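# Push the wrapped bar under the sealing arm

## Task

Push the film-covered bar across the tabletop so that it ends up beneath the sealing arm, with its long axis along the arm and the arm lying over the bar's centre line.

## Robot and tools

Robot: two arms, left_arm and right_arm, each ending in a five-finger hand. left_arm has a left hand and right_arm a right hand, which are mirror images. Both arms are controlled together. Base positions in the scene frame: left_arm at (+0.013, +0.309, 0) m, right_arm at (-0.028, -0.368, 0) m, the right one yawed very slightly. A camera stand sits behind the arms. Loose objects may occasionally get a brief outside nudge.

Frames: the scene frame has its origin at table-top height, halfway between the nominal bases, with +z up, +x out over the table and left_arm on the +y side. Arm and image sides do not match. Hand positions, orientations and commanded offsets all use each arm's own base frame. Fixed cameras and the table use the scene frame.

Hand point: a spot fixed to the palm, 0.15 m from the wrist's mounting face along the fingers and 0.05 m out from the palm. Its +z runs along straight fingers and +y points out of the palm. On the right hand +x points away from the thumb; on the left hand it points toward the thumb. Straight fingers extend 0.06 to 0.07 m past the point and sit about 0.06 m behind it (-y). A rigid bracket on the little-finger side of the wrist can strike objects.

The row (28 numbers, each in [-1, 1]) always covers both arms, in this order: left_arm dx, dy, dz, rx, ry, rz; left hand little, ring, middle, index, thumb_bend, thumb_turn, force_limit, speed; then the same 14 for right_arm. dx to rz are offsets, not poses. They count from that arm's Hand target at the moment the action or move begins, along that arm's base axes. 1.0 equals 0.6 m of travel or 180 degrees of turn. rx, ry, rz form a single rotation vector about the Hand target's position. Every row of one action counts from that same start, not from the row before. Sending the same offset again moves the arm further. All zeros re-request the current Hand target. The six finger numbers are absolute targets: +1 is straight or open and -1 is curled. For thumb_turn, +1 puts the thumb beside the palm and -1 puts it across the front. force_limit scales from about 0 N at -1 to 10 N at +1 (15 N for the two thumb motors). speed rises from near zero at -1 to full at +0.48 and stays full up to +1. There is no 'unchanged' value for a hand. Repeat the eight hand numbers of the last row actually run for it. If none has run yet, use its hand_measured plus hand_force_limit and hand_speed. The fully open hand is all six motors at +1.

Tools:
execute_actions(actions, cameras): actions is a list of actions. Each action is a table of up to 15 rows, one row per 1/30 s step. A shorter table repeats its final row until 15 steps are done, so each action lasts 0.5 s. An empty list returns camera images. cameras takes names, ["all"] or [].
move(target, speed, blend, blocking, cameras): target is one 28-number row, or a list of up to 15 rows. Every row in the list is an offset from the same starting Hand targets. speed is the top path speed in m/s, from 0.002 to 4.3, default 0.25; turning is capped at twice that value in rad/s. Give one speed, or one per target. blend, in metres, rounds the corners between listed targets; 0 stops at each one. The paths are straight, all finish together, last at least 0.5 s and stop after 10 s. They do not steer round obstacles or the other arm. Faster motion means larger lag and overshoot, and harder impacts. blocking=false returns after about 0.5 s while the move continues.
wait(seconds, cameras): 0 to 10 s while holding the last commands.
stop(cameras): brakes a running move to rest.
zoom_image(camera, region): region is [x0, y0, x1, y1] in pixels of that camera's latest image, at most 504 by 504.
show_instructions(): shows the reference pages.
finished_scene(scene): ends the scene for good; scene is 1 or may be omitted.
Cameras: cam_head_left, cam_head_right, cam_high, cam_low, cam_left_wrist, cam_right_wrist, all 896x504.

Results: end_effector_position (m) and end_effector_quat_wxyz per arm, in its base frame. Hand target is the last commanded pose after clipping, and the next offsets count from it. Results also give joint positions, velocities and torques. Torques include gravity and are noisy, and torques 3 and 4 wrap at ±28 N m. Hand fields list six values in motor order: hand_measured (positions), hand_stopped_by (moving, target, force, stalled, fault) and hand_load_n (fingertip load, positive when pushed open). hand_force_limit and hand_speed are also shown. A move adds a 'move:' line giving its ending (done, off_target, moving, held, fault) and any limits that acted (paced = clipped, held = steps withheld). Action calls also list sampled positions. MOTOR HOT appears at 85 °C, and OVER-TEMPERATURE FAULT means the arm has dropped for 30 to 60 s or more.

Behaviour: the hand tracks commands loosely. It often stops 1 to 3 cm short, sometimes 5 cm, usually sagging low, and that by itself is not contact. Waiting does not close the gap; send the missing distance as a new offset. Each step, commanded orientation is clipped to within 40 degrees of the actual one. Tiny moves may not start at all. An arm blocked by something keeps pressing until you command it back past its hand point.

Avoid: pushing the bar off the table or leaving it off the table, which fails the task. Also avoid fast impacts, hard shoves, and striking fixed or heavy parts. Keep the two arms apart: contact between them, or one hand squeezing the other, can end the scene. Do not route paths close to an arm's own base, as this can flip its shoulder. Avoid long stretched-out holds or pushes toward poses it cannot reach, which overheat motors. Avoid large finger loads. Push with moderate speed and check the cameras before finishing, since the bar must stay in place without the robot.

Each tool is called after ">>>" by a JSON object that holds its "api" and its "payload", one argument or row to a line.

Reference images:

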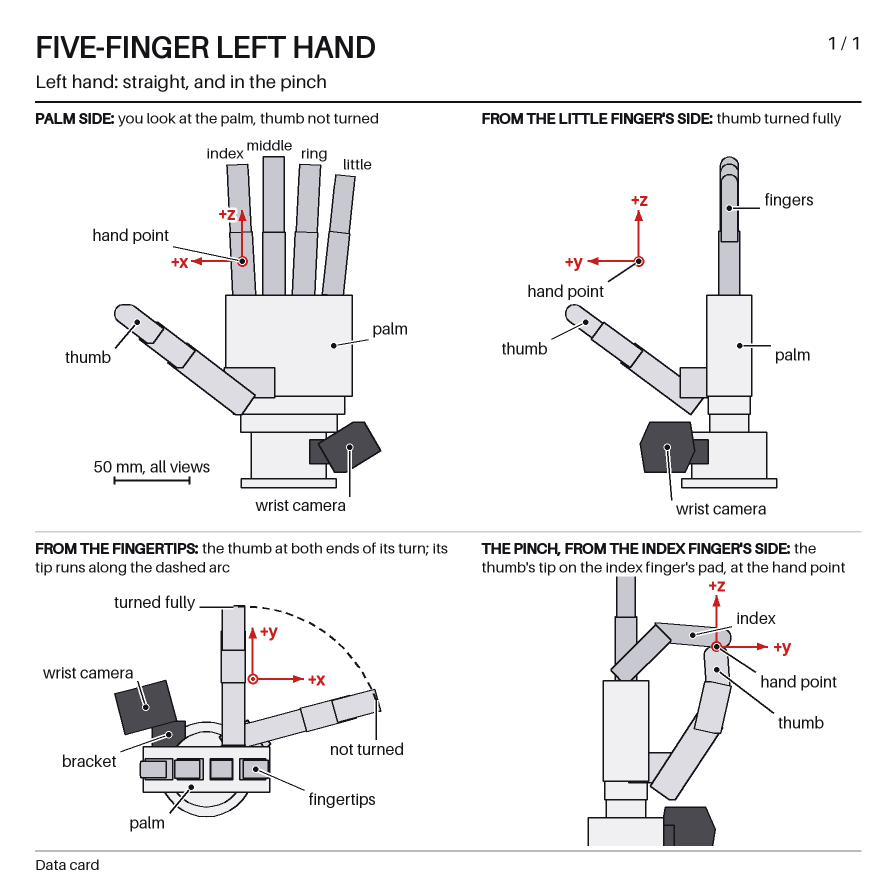

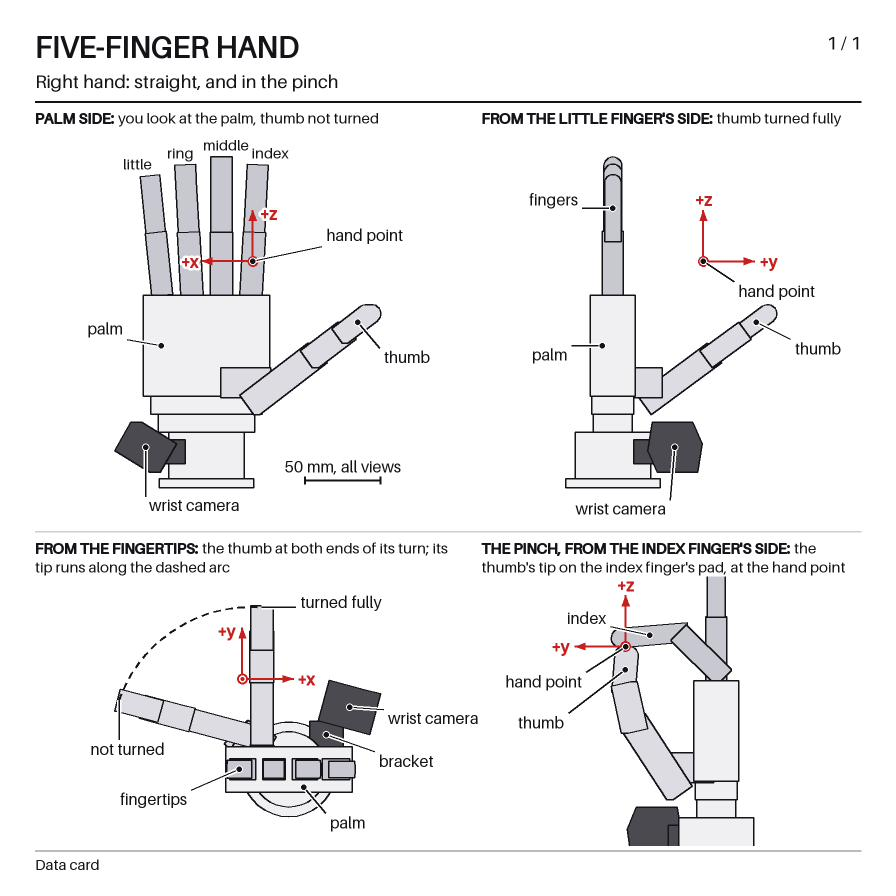

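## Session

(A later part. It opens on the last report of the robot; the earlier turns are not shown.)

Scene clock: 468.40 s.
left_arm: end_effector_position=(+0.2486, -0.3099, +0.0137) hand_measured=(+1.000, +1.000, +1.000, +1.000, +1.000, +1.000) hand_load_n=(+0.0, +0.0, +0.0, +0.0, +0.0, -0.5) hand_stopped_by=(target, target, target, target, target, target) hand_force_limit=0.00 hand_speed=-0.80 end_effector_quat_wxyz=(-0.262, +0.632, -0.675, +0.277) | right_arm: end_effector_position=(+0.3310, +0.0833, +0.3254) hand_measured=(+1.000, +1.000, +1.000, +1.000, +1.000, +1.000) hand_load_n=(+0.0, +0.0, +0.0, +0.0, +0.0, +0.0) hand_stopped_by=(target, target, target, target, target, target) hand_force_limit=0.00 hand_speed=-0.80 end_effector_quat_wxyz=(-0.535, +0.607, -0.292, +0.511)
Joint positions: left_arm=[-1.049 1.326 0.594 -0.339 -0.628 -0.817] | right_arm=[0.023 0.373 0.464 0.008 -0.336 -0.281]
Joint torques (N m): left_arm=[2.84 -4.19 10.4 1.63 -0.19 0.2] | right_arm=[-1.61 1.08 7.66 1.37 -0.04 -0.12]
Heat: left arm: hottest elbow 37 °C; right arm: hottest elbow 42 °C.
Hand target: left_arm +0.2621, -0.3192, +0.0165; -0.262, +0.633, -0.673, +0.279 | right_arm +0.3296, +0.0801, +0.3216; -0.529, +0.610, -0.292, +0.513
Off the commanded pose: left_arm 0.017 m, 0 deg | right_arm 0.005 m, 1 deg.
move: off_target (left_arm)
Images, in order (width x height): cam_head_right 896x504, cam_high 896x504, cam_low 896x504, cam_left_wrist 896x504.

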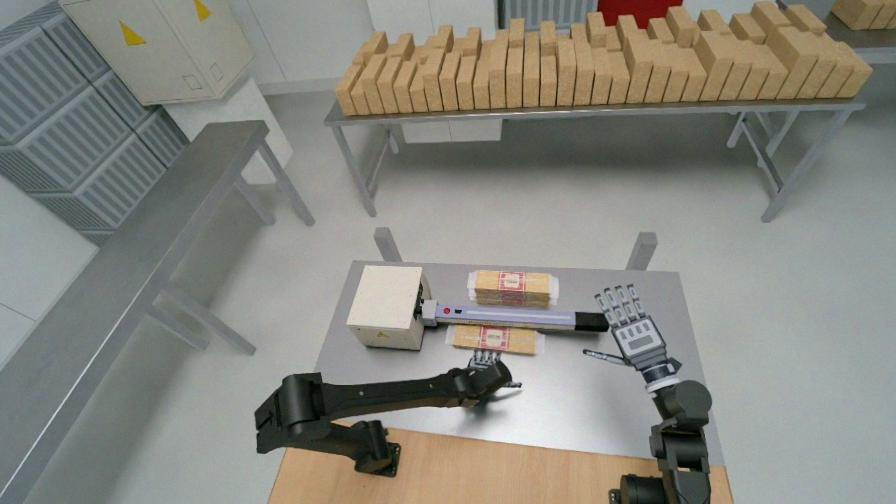

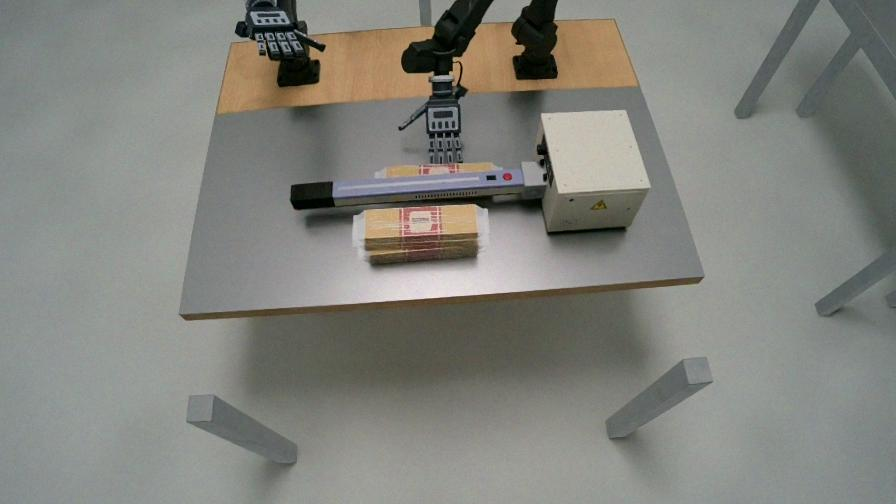

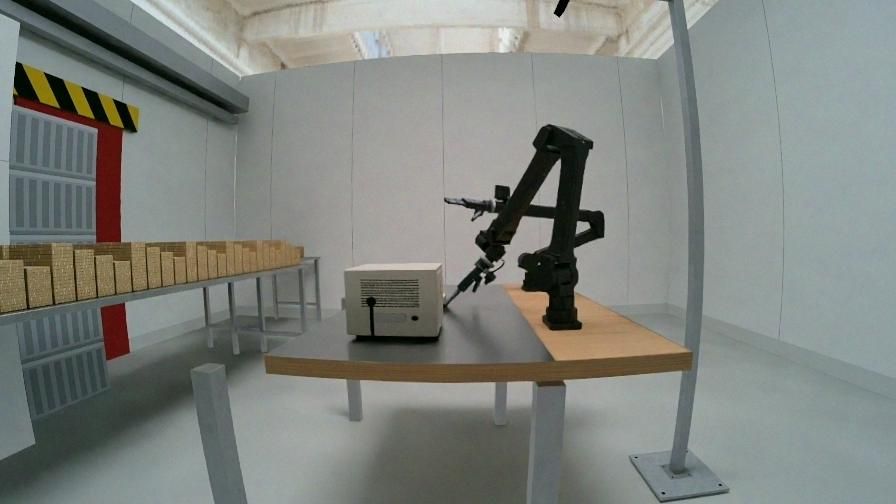

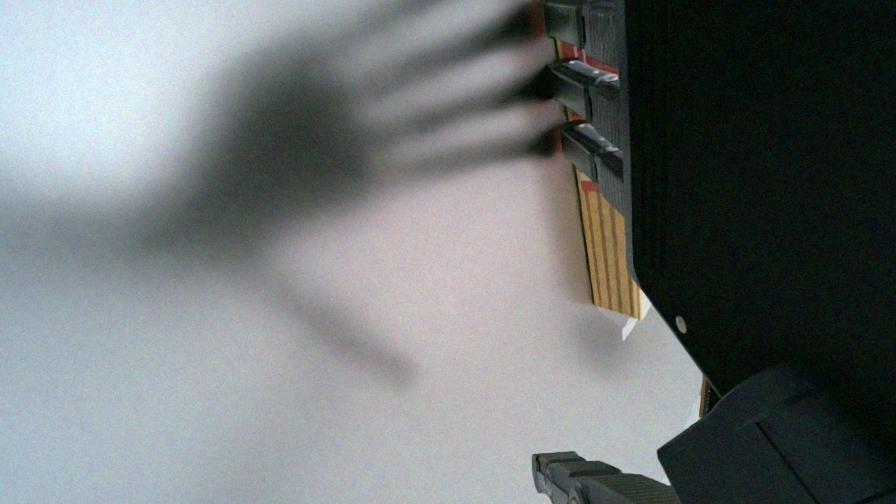

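>>> {"api": "move", "payload": {
  "target": [
    [-0.05, 0, 0.003, 0, 0, 0, 1, 1, 1, 1, 1, 1, 0.0, -0.8, 0, 0, 0, 0, 0, 0, 1, 1, 1, 1, 1, 1, 0.0, -0.8],
    [-0.05, -0.028, 0.0, 0, 0, 0.011, 1, 1, 1, 1, 1, 1, 0.0, -0.8, 0, 0, 0, 0, 0, 0, 1, 1, 1, 1, 1, 1, 0.0, -0.8],
    [0.053, -0.028, 0.0, 0, 0, 0.011, 1, 1, 1, 1, 1, 1, 0.0, -0.8, 0, 0, 0, 0, 0, 0, 1, 1, 1, 1, 1, 1, 0.0, -0.8]
  ],
  "speed": 0.08,
  "blend": [0.004, 0, 0],
  "cameras": ["cam_head_right", "cam_head_left", "cam_high", "cam_low", "cam_right_wrist"]
}}

>>> {"api": "zoom_image", "payload": {
  "camera": "cam_high",
  "region": [320, 60, 560, 230]
}}

>>> {"api": "zoom_image", "payload": {
  "camera": "cam_head_right",
  "region": [400, 250, 640, 420]
}}

Scene clock: 502.03 s.
left_arm: end_effector_position=(+0.2795, -0.3255, +0.0144) hand_measured=(+1.000, +1.000, +1.000, +1.000, +1.000, +1.000) hand_load_n=(+0.0, +0.0, +0.5, +0.0, +0.0, -0.5) hand_stopped_by=(target, target, target, target, target, target) hand_force_limit=0.00 hand_speed=-0.80 end_effector_quat_wxyz=(-0.268, +0.644, -0.663, +0.271) | right_arm: end_effector_position=(+0.3310, +0.0833, +0.3254) hand_measured=(+1.000, +1.000, +1.000, +1.000, +1.000, +1.000) hand_load_n=(+0.0, +0.0, +0.0, +0.0, -0.5, +0.0) hand_stopped_by=(target, target, target, target, target, target) hand_force_limit=0.00 hand_speed=-0.80 end_effector_quat_wxyz=(-0.535, +0.607, -0.292, +0.511)
Joint positions: left_arm=[-1.004 1.409 0.676 -0.334 -0.626 -0.807] | right_arm=[0.023 0.373 0.464 0.008 -0.336 -0.281]
Joint torques (N m): left_arm=[2.84 -5.6 10.54 1.69 -0.11 0.2] | right_arm=[-1.55 1.08 7.66 1.36 -0.04 -0.12]
Heat: left arm: hottest elbow 39 °C; right arm: hottest elbow 42 °C.
Hand target: left_arm +0.2940, -0.3360, +0.0166; -0.267, +0.644, -0.662, +0.274 | right_arm +0.3296, +0.0801, +0.3216; -0.529, +0.610, -0.292, +0.513
Off the commanded pose: left_arm 0.018 m, 0 deg | right_arm 0.005 m, 1 deg.
move: off_target (left_arm)
Images, in order (width x height): cam_head_left 896x504, cam_head_right 896x504, cam_high 896x504, cam_low 896x504, cam_right_wrist 896x504.

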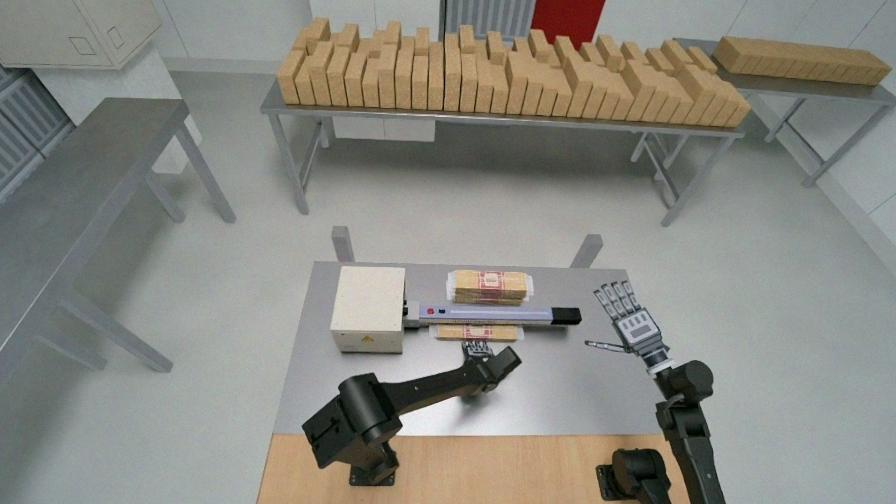

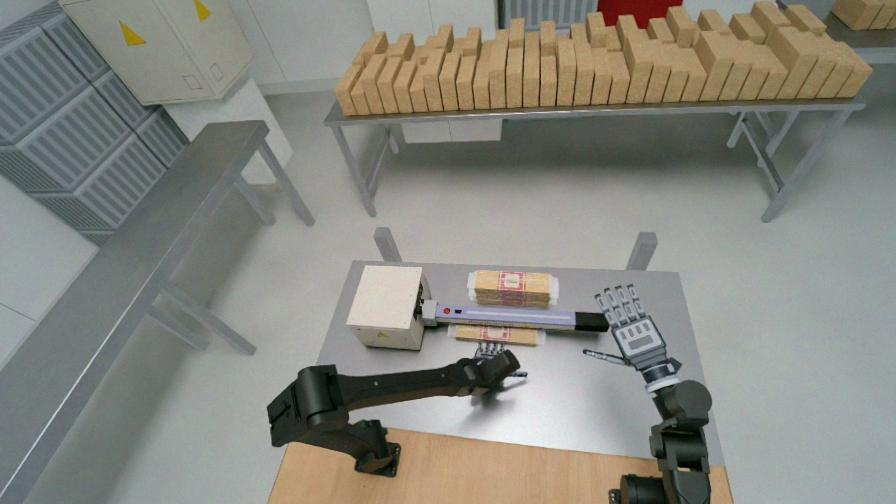

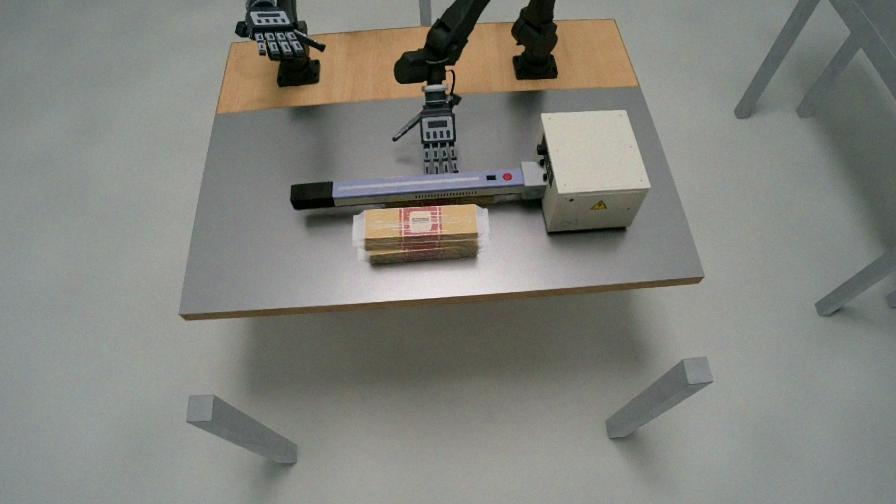

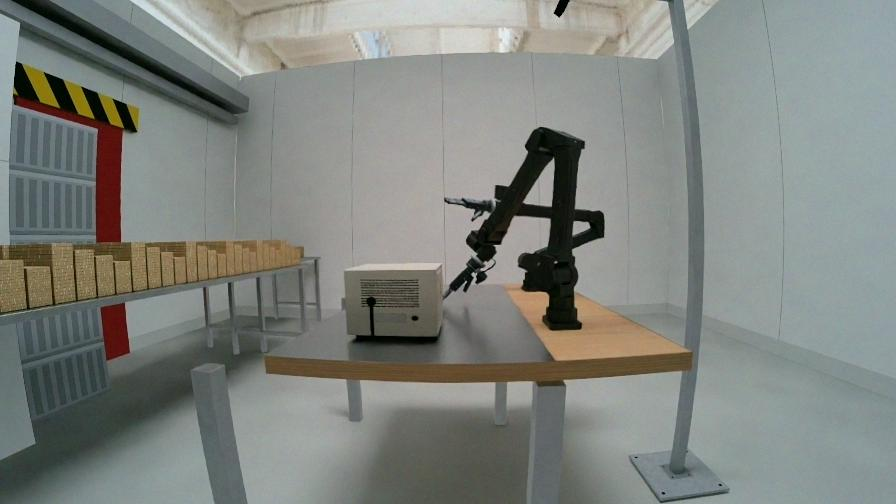

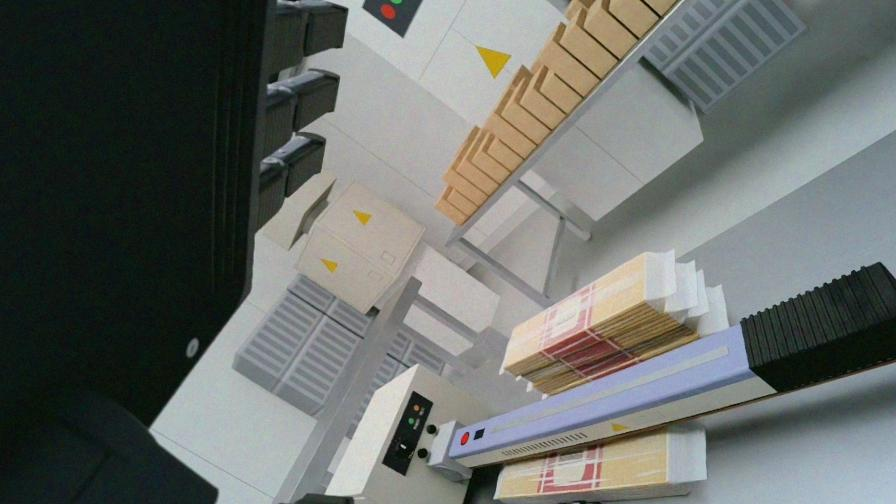

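Scaled by 2.100 from the camera's 896x504 image, which has a finer 1280x720 frame.

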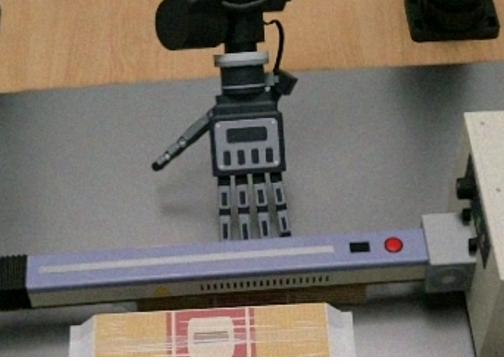

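Scaled by 2.100 from the camera's 896x504 image, which has a finer 1280x720 frame.

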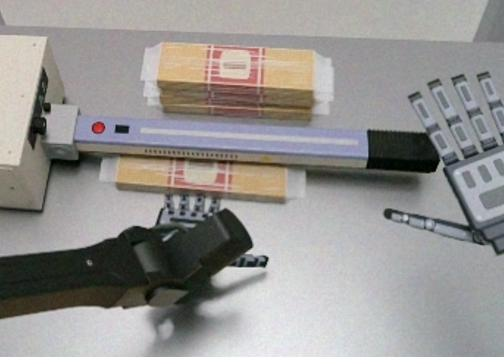

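>>> {"api": "zoom_image", "payload": {
  "camera": "cam_high",
  "region": [360, 160, 520, 260]
}}

>>> {"api": "zoom_image", "payload": {
  "camera": "cam_head_right",
  "region": [420, 290, 620, 370]
}}

>>> {"api": "zoom_image", "payload": {
  "camera": "cam_head_left",
  "region": [390, 280, 590, 370]
}}

>>> {"api": "zoom_image", "payload": {
  "camera": "cam_right_wrist",
  "region": [420, 240, 896, 504]
}}

Scaled by 3.150 from the camera's 896x504 image, which has a finer 1280x720 frame.

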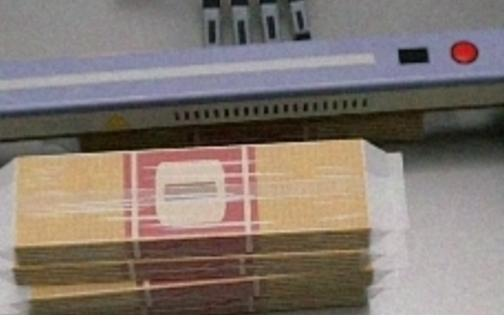

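Scaled by 2.520 from the camera's 896x504 image, which has a finer 1280x720 frame.

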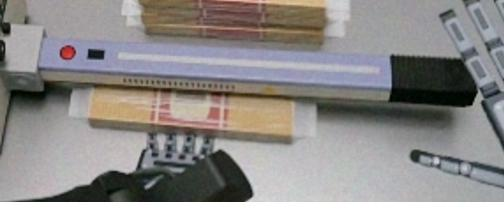

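Scaled by 2.520 from the camera's 896x504 image, which has a finer 1280x720 frame.

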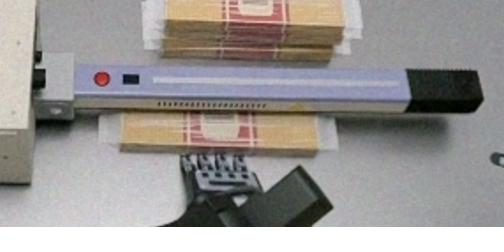

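Scaled by 1.059 from the camera's 896x504 image, which has a finer 1280x720 frame.

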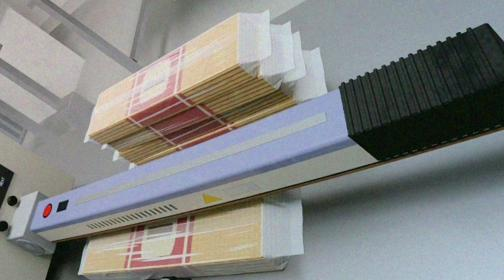

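>>> {"api": "move", "payload": {
  "target": [
    [-0.045, 0, 0.003, 0, 0, 0, 1, 1, 1, 1, 1, 1, 0.0, -0.8, 0, 0, 0, 0, 0, 0, 1, 1, 1, 1, 1, 1, 0.0, -0.8],
    [-0.045, -0.0125, 0.0, 0, 0, 0.01, 1, 1, 1, 1, 1, 1, 0.0, -0.8, 0, 0, 0, 0, 0, 0, 1, 1, 1, 1, 1, 1, 0.0, -0.8],
    [0.0325, -0.0125, 0.0, 0, 0, 0.01, 1, 1, 1, 1, 1, 1, 0.0, -0.8, 0, 0, 0, 0, 0, 0, 1, 1, 1, 1, 1, 1, 0.0, -0.8]
  ],
  "speed": 0.07,
  "blend": [0.004, 0, 0],
  "cameras": ["cam_head_right", "cam_head_left", "cam_high", "cam_right_wrist"]
}}

>>> {"api": "zoom_image", "payload": {
  "camera": "cam_high",
  "region": [360, 160, 520, 260]
}}

>>> {"api": "zoom_image", "payload": {
  "camera": "cam_head_right",
  "region": [420, 290, 620, 370]
}}

>>> {"api": "zoom_image", "payload": {
  "camera": "cam_right_wrist",
  "region": [420, 240, 896, 504]
}}

Scene clock: 547.20 s.
left_arm: end_effector_position=(+0.2981, -0.3336, +0.0150) hand_measured=(+1.000, +1.000, +1.000, +1.000, +1.000, +1.000) hand_load_n=(+0.0, +0.0, +0.0, +0.0, +0.0, +0.0) hand_stopped_by=(target, target, target, target, target, target) hand_force_limit=0.00 hand_speed=-0.80 end_effector_quat_wxyz=(-0.272, +0.654, -0.654, +0.267) | right_arm: end_effector_position=(+0.3310, +0.0833, +0.3254) hand_measured=(+1.000, +1.000, +1.000, +1.000, +1.000, +1.000) hand_load_n=(+0.0, +0.0, -0.5, +0.0, +0.0, +0.0) hand_stopped_by=(target, target, target, target, target, target) hand_force_limit=0.00 hand_speed=-0.80 end_effector_quat_wxyz=(-0.535, +0.607, -0.292, +0.511)
Joint positions: left_arm=[-0.979 1.455 0.727 -0.343 -0.629 -0.813] | right_arm=[0.023 0.373 0.464 0.008 -0.336 -0.281]
Joint torques (N m): left_arm=[2.61 -5.71 10.62 1.58 -0.12 0.22] | right_arm=[-1.55 1.03 7.66 1.37 -0.04 -0.12]
Heat: left arm: hottest elbow 39 °C; right arm: hottest elbow 42 °C.
Hand target: left_arm +0.3135, -0.3436, +0.0167; -0.271, +0.655, -0.652, +0.270 | right_arm +0.3296, +0.0801, +0.3216; -0.529, +0.610, -0.292, +0.513
Off the commanded pose: left_arm 0.018 m, 0 deg | right_arm 0.005 m, 1 deg.
move: off_target (left_arm)
Images, in order (width x height): cam_head_left 896x504, cam_head_right 896x504, cam_high 896x504, cam_right_wrist 896x504.

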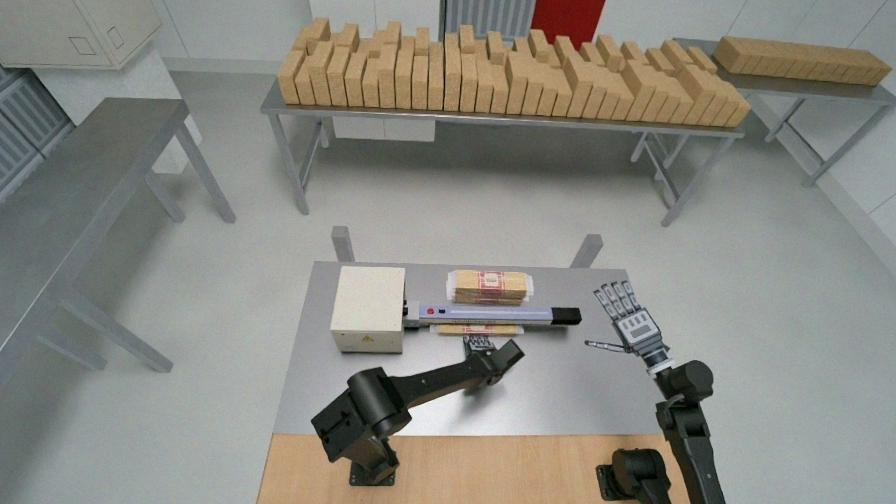

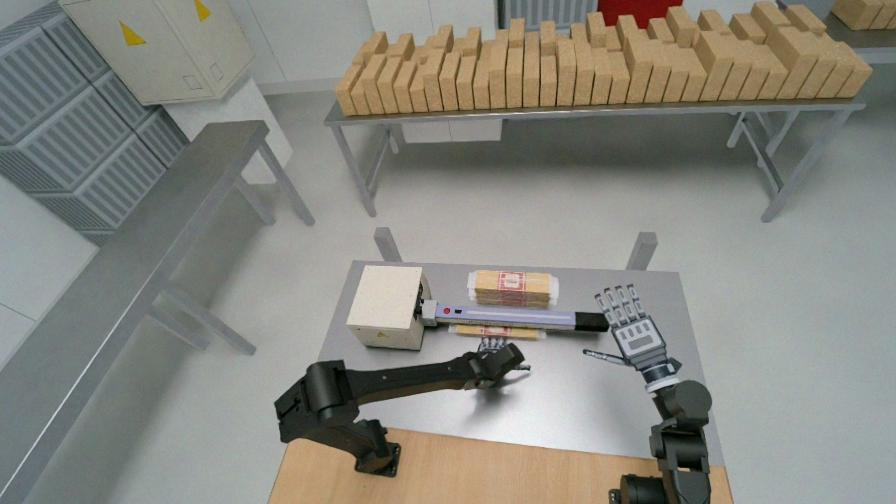

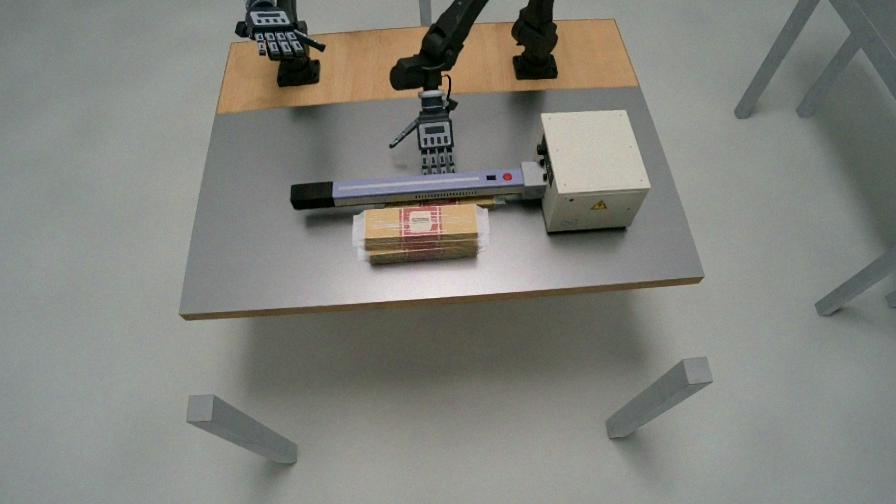

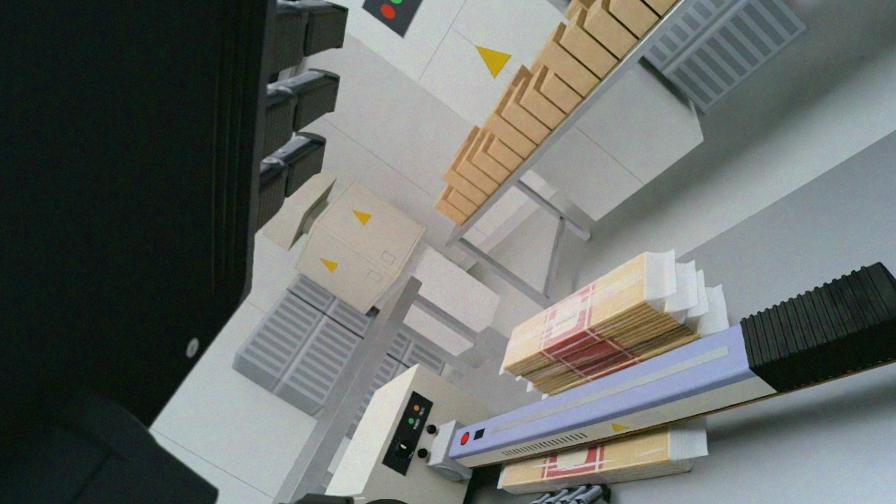

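Scaled by 3.150 from the camera's 896x504 image, which has a finer 1280x720 frame.

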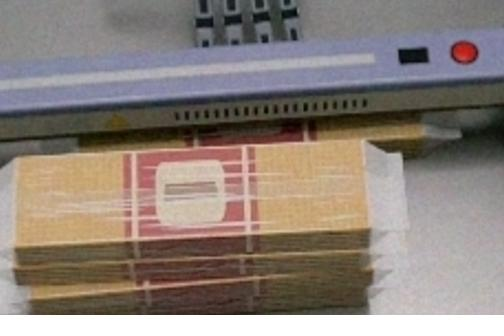

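Scaled by 2.520 from the camera's 896x504 image, which has a finer 1280x720 frame.

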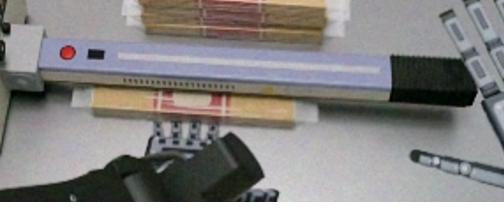

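Scaled by 1.059 from the camera's 896x504 image, which has a finer 1280x720 frame.

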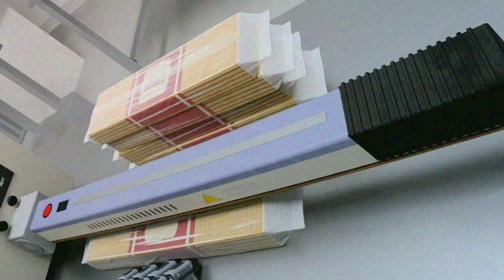

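>>> {"api": "move", "payload": {
  "target": [
    [-0.12, 0, 0.004, 0, 0, 0, 1, 1, 1, 1, 1, 1, 0.0, -0.8, 0, 0, 0, 0, 0, 0, 1, 1, 1, 1, 1, 1, 0.0, -0.8],
    [-0.3, 0, 0.12, 0, 0, 0, 1, 1, 1, 1, 1, 1, 0.0, -0.8, 0, 0, 0, 0, 0, 0, 1, 1, 1, 1, 1, 1, 0.0, -0.8]
  ],
  "speed": 0.15,
  "blend": [0.02, 0],
  "cameras": ["cam_head_right", "cam_head_left", "cam_high", "cam_low", "cam_right_wrist", "cam_left_wrist"]
}}

>>> {"api": "zoom_image", "payload": {
  "camera": "cam_high",
  "region": [360, 160, 520, 260]
}}

>>> {"api": "zoom_image", "payload": {
  "camera": "cam_head_right",
  "region": [420, 290, 620, 370]
}}

>>> {"api": "zoom_image", "payload": {
  "camera": "cam_head_left",
  "region": [390, 280, 590, 370]
}}

Scene clock: 579.03 s.
left_arm: end_effector_position=(+0.1329, -0.3197, +0.0669) hand_measured=(+1.000, +1.000, +1.000, +1.000, +1.000, +1.000) hand_load_n=(+0.0, +0.0, +0.0, +0.0, +0.0, +0.0) hand_stopped_by=(target, target, target, target, target, target) hand_force_limit=0.00 hand_speed=-0.80 end_effector_quat_wxyz=(-0.287, +0.647, -0.662, +0.247) | right_arm: end_effector_position=(+0.3310, +0.0833, +0.3254) hand_measured=(+1.000, +1.000, +1.000, +1.000, +1.000, +1.000) hand_load_n=(+0.0, -0.5, +0.0, +0.0, +0.0, +0.0) hand_stopped_by=(target, target, target, target, target, target) hand_force_limit=0.00 hand_speed=-0.80 end_effector_quat_wxyz=(-0.535, +0.607, -0.292, +0.511)
Joint positions: left_arm=[-1.436 1.245 0.73 -0.986 -0.774 -1.385] | right_arm=[0.023 0.373 0.464 0.008 -0.336 -0.281]
Joint torques (N m): left_arm=[0.32 -6.07 12.31 0.06 -0.74 -0.12] | right_arm=[-1.55 1.03 7.68 1.36 -0.03 -0.12]
Heat: left arm: hottest elbow 40 °C; right arm: hottest elbow 43 °C.
Hand target: left_arm +0.1334, -0.3436, +0.0886; -0.271, +0.655, -0.652, +0.270 | right_arm +0.3296, +0.0801, +0.3216; -0.529, +0.610, -0.292, +0.513
Off the commanded pose: left_arm 0.032 m, 3 deg | right_arm 0.005 m, 1 deg.
move: off_target (left_arm)

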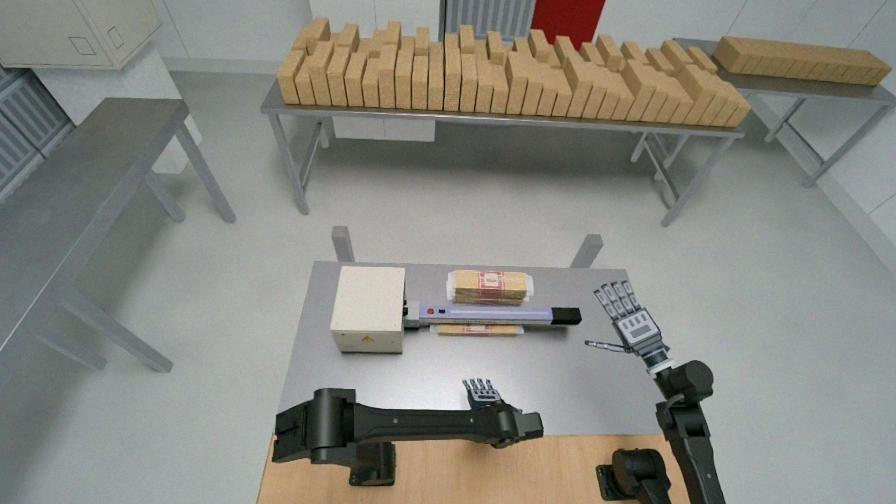

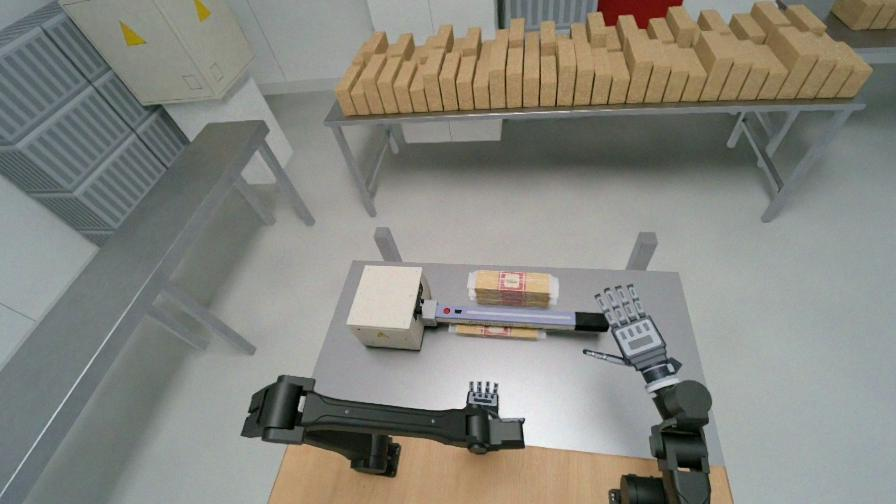

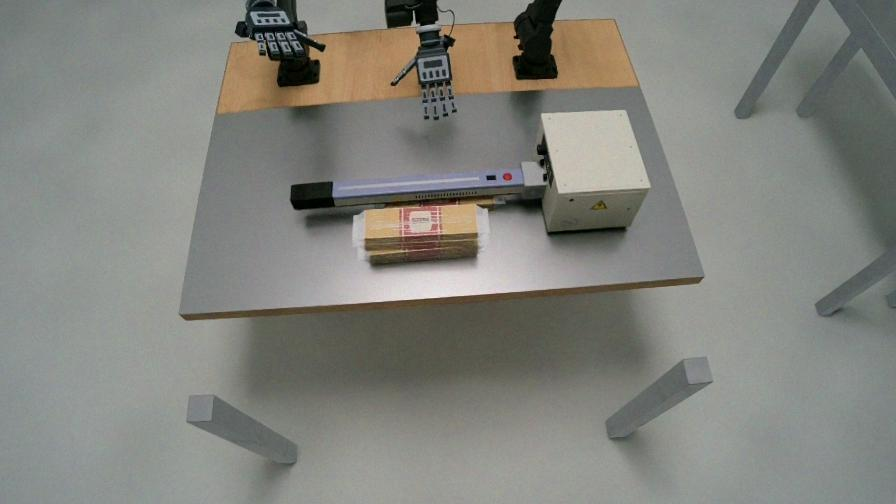

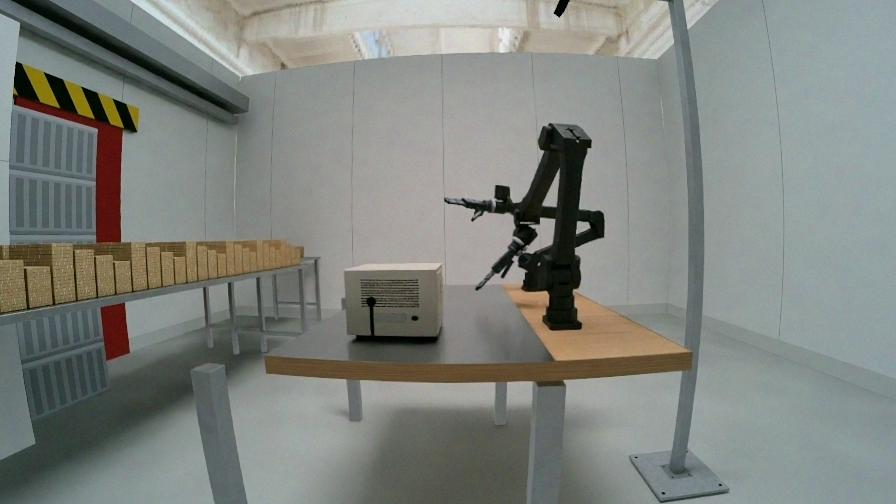

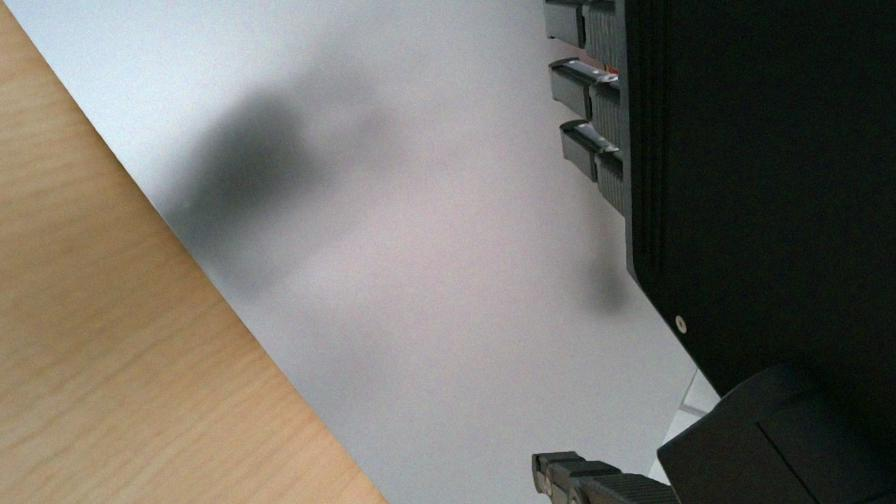

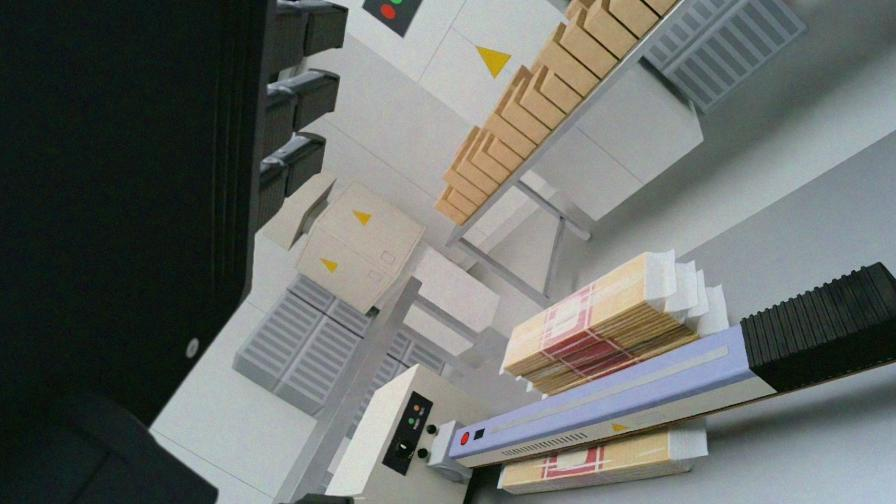

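Scaled by 3.150 from the camera's 896x504 image, which has a finer 1280x720 frame.

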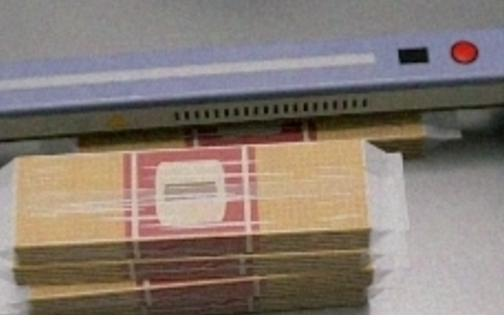

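Scaled by 2.520 from the camera's 896x504 image, which has a finer 1280x720 frame.

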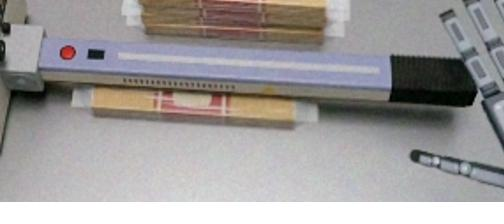

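Scaled by 2.520 from the camera's 896x504 image, which has a finer 1280x720 frame.

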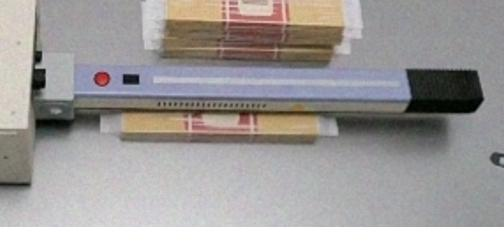

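>>> {"api": "zoom_image", "payload": {
  "camera": "cam_high",
  "region": [450, 180, 520, 220]
}}

>>> {"api": "zoom_image", "payload": {
  "camera": "cam_head_left",
  "region": [425, 295, 535, 350]
}}

>>> {"api": "zoom_image", "payload": {
  "camera": "cam_head_right",
  "region": [440, 295, 550, 350]
}}

>>> {"api": "zoom_image", "payload": {
  "camera": "cam_right_wrist",
  "region": [560, 380, 760, 504]
}}

Scaled by 7.200 from the camera's 896x504 image, which has a finer 1280x720 frame.

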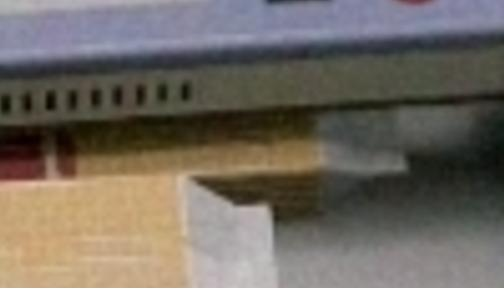

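Scaled by 4.582 from the camera's 896x504 image, which has a finer 1280x720 frame.

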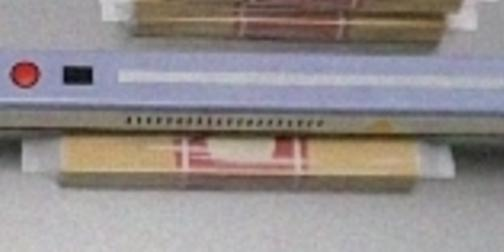

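Scaled by 4.582 from the camera's 896x504 image, which has a finer 1280x720 frame.

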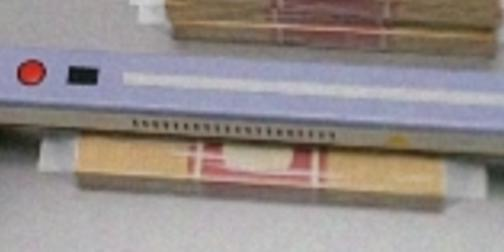

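Scaled by 2.520 from the camera's 896x504 image, which has a finer 1280x720 frame.

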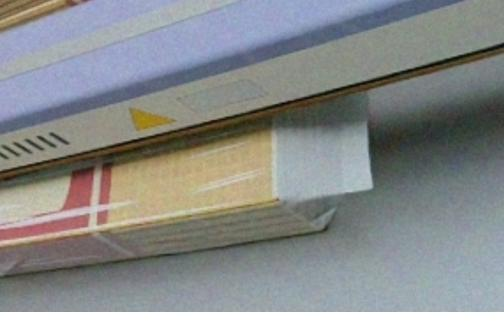

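>>> {"api": "finished_scene", "payload": {

}}

The scene is finished: the task was done.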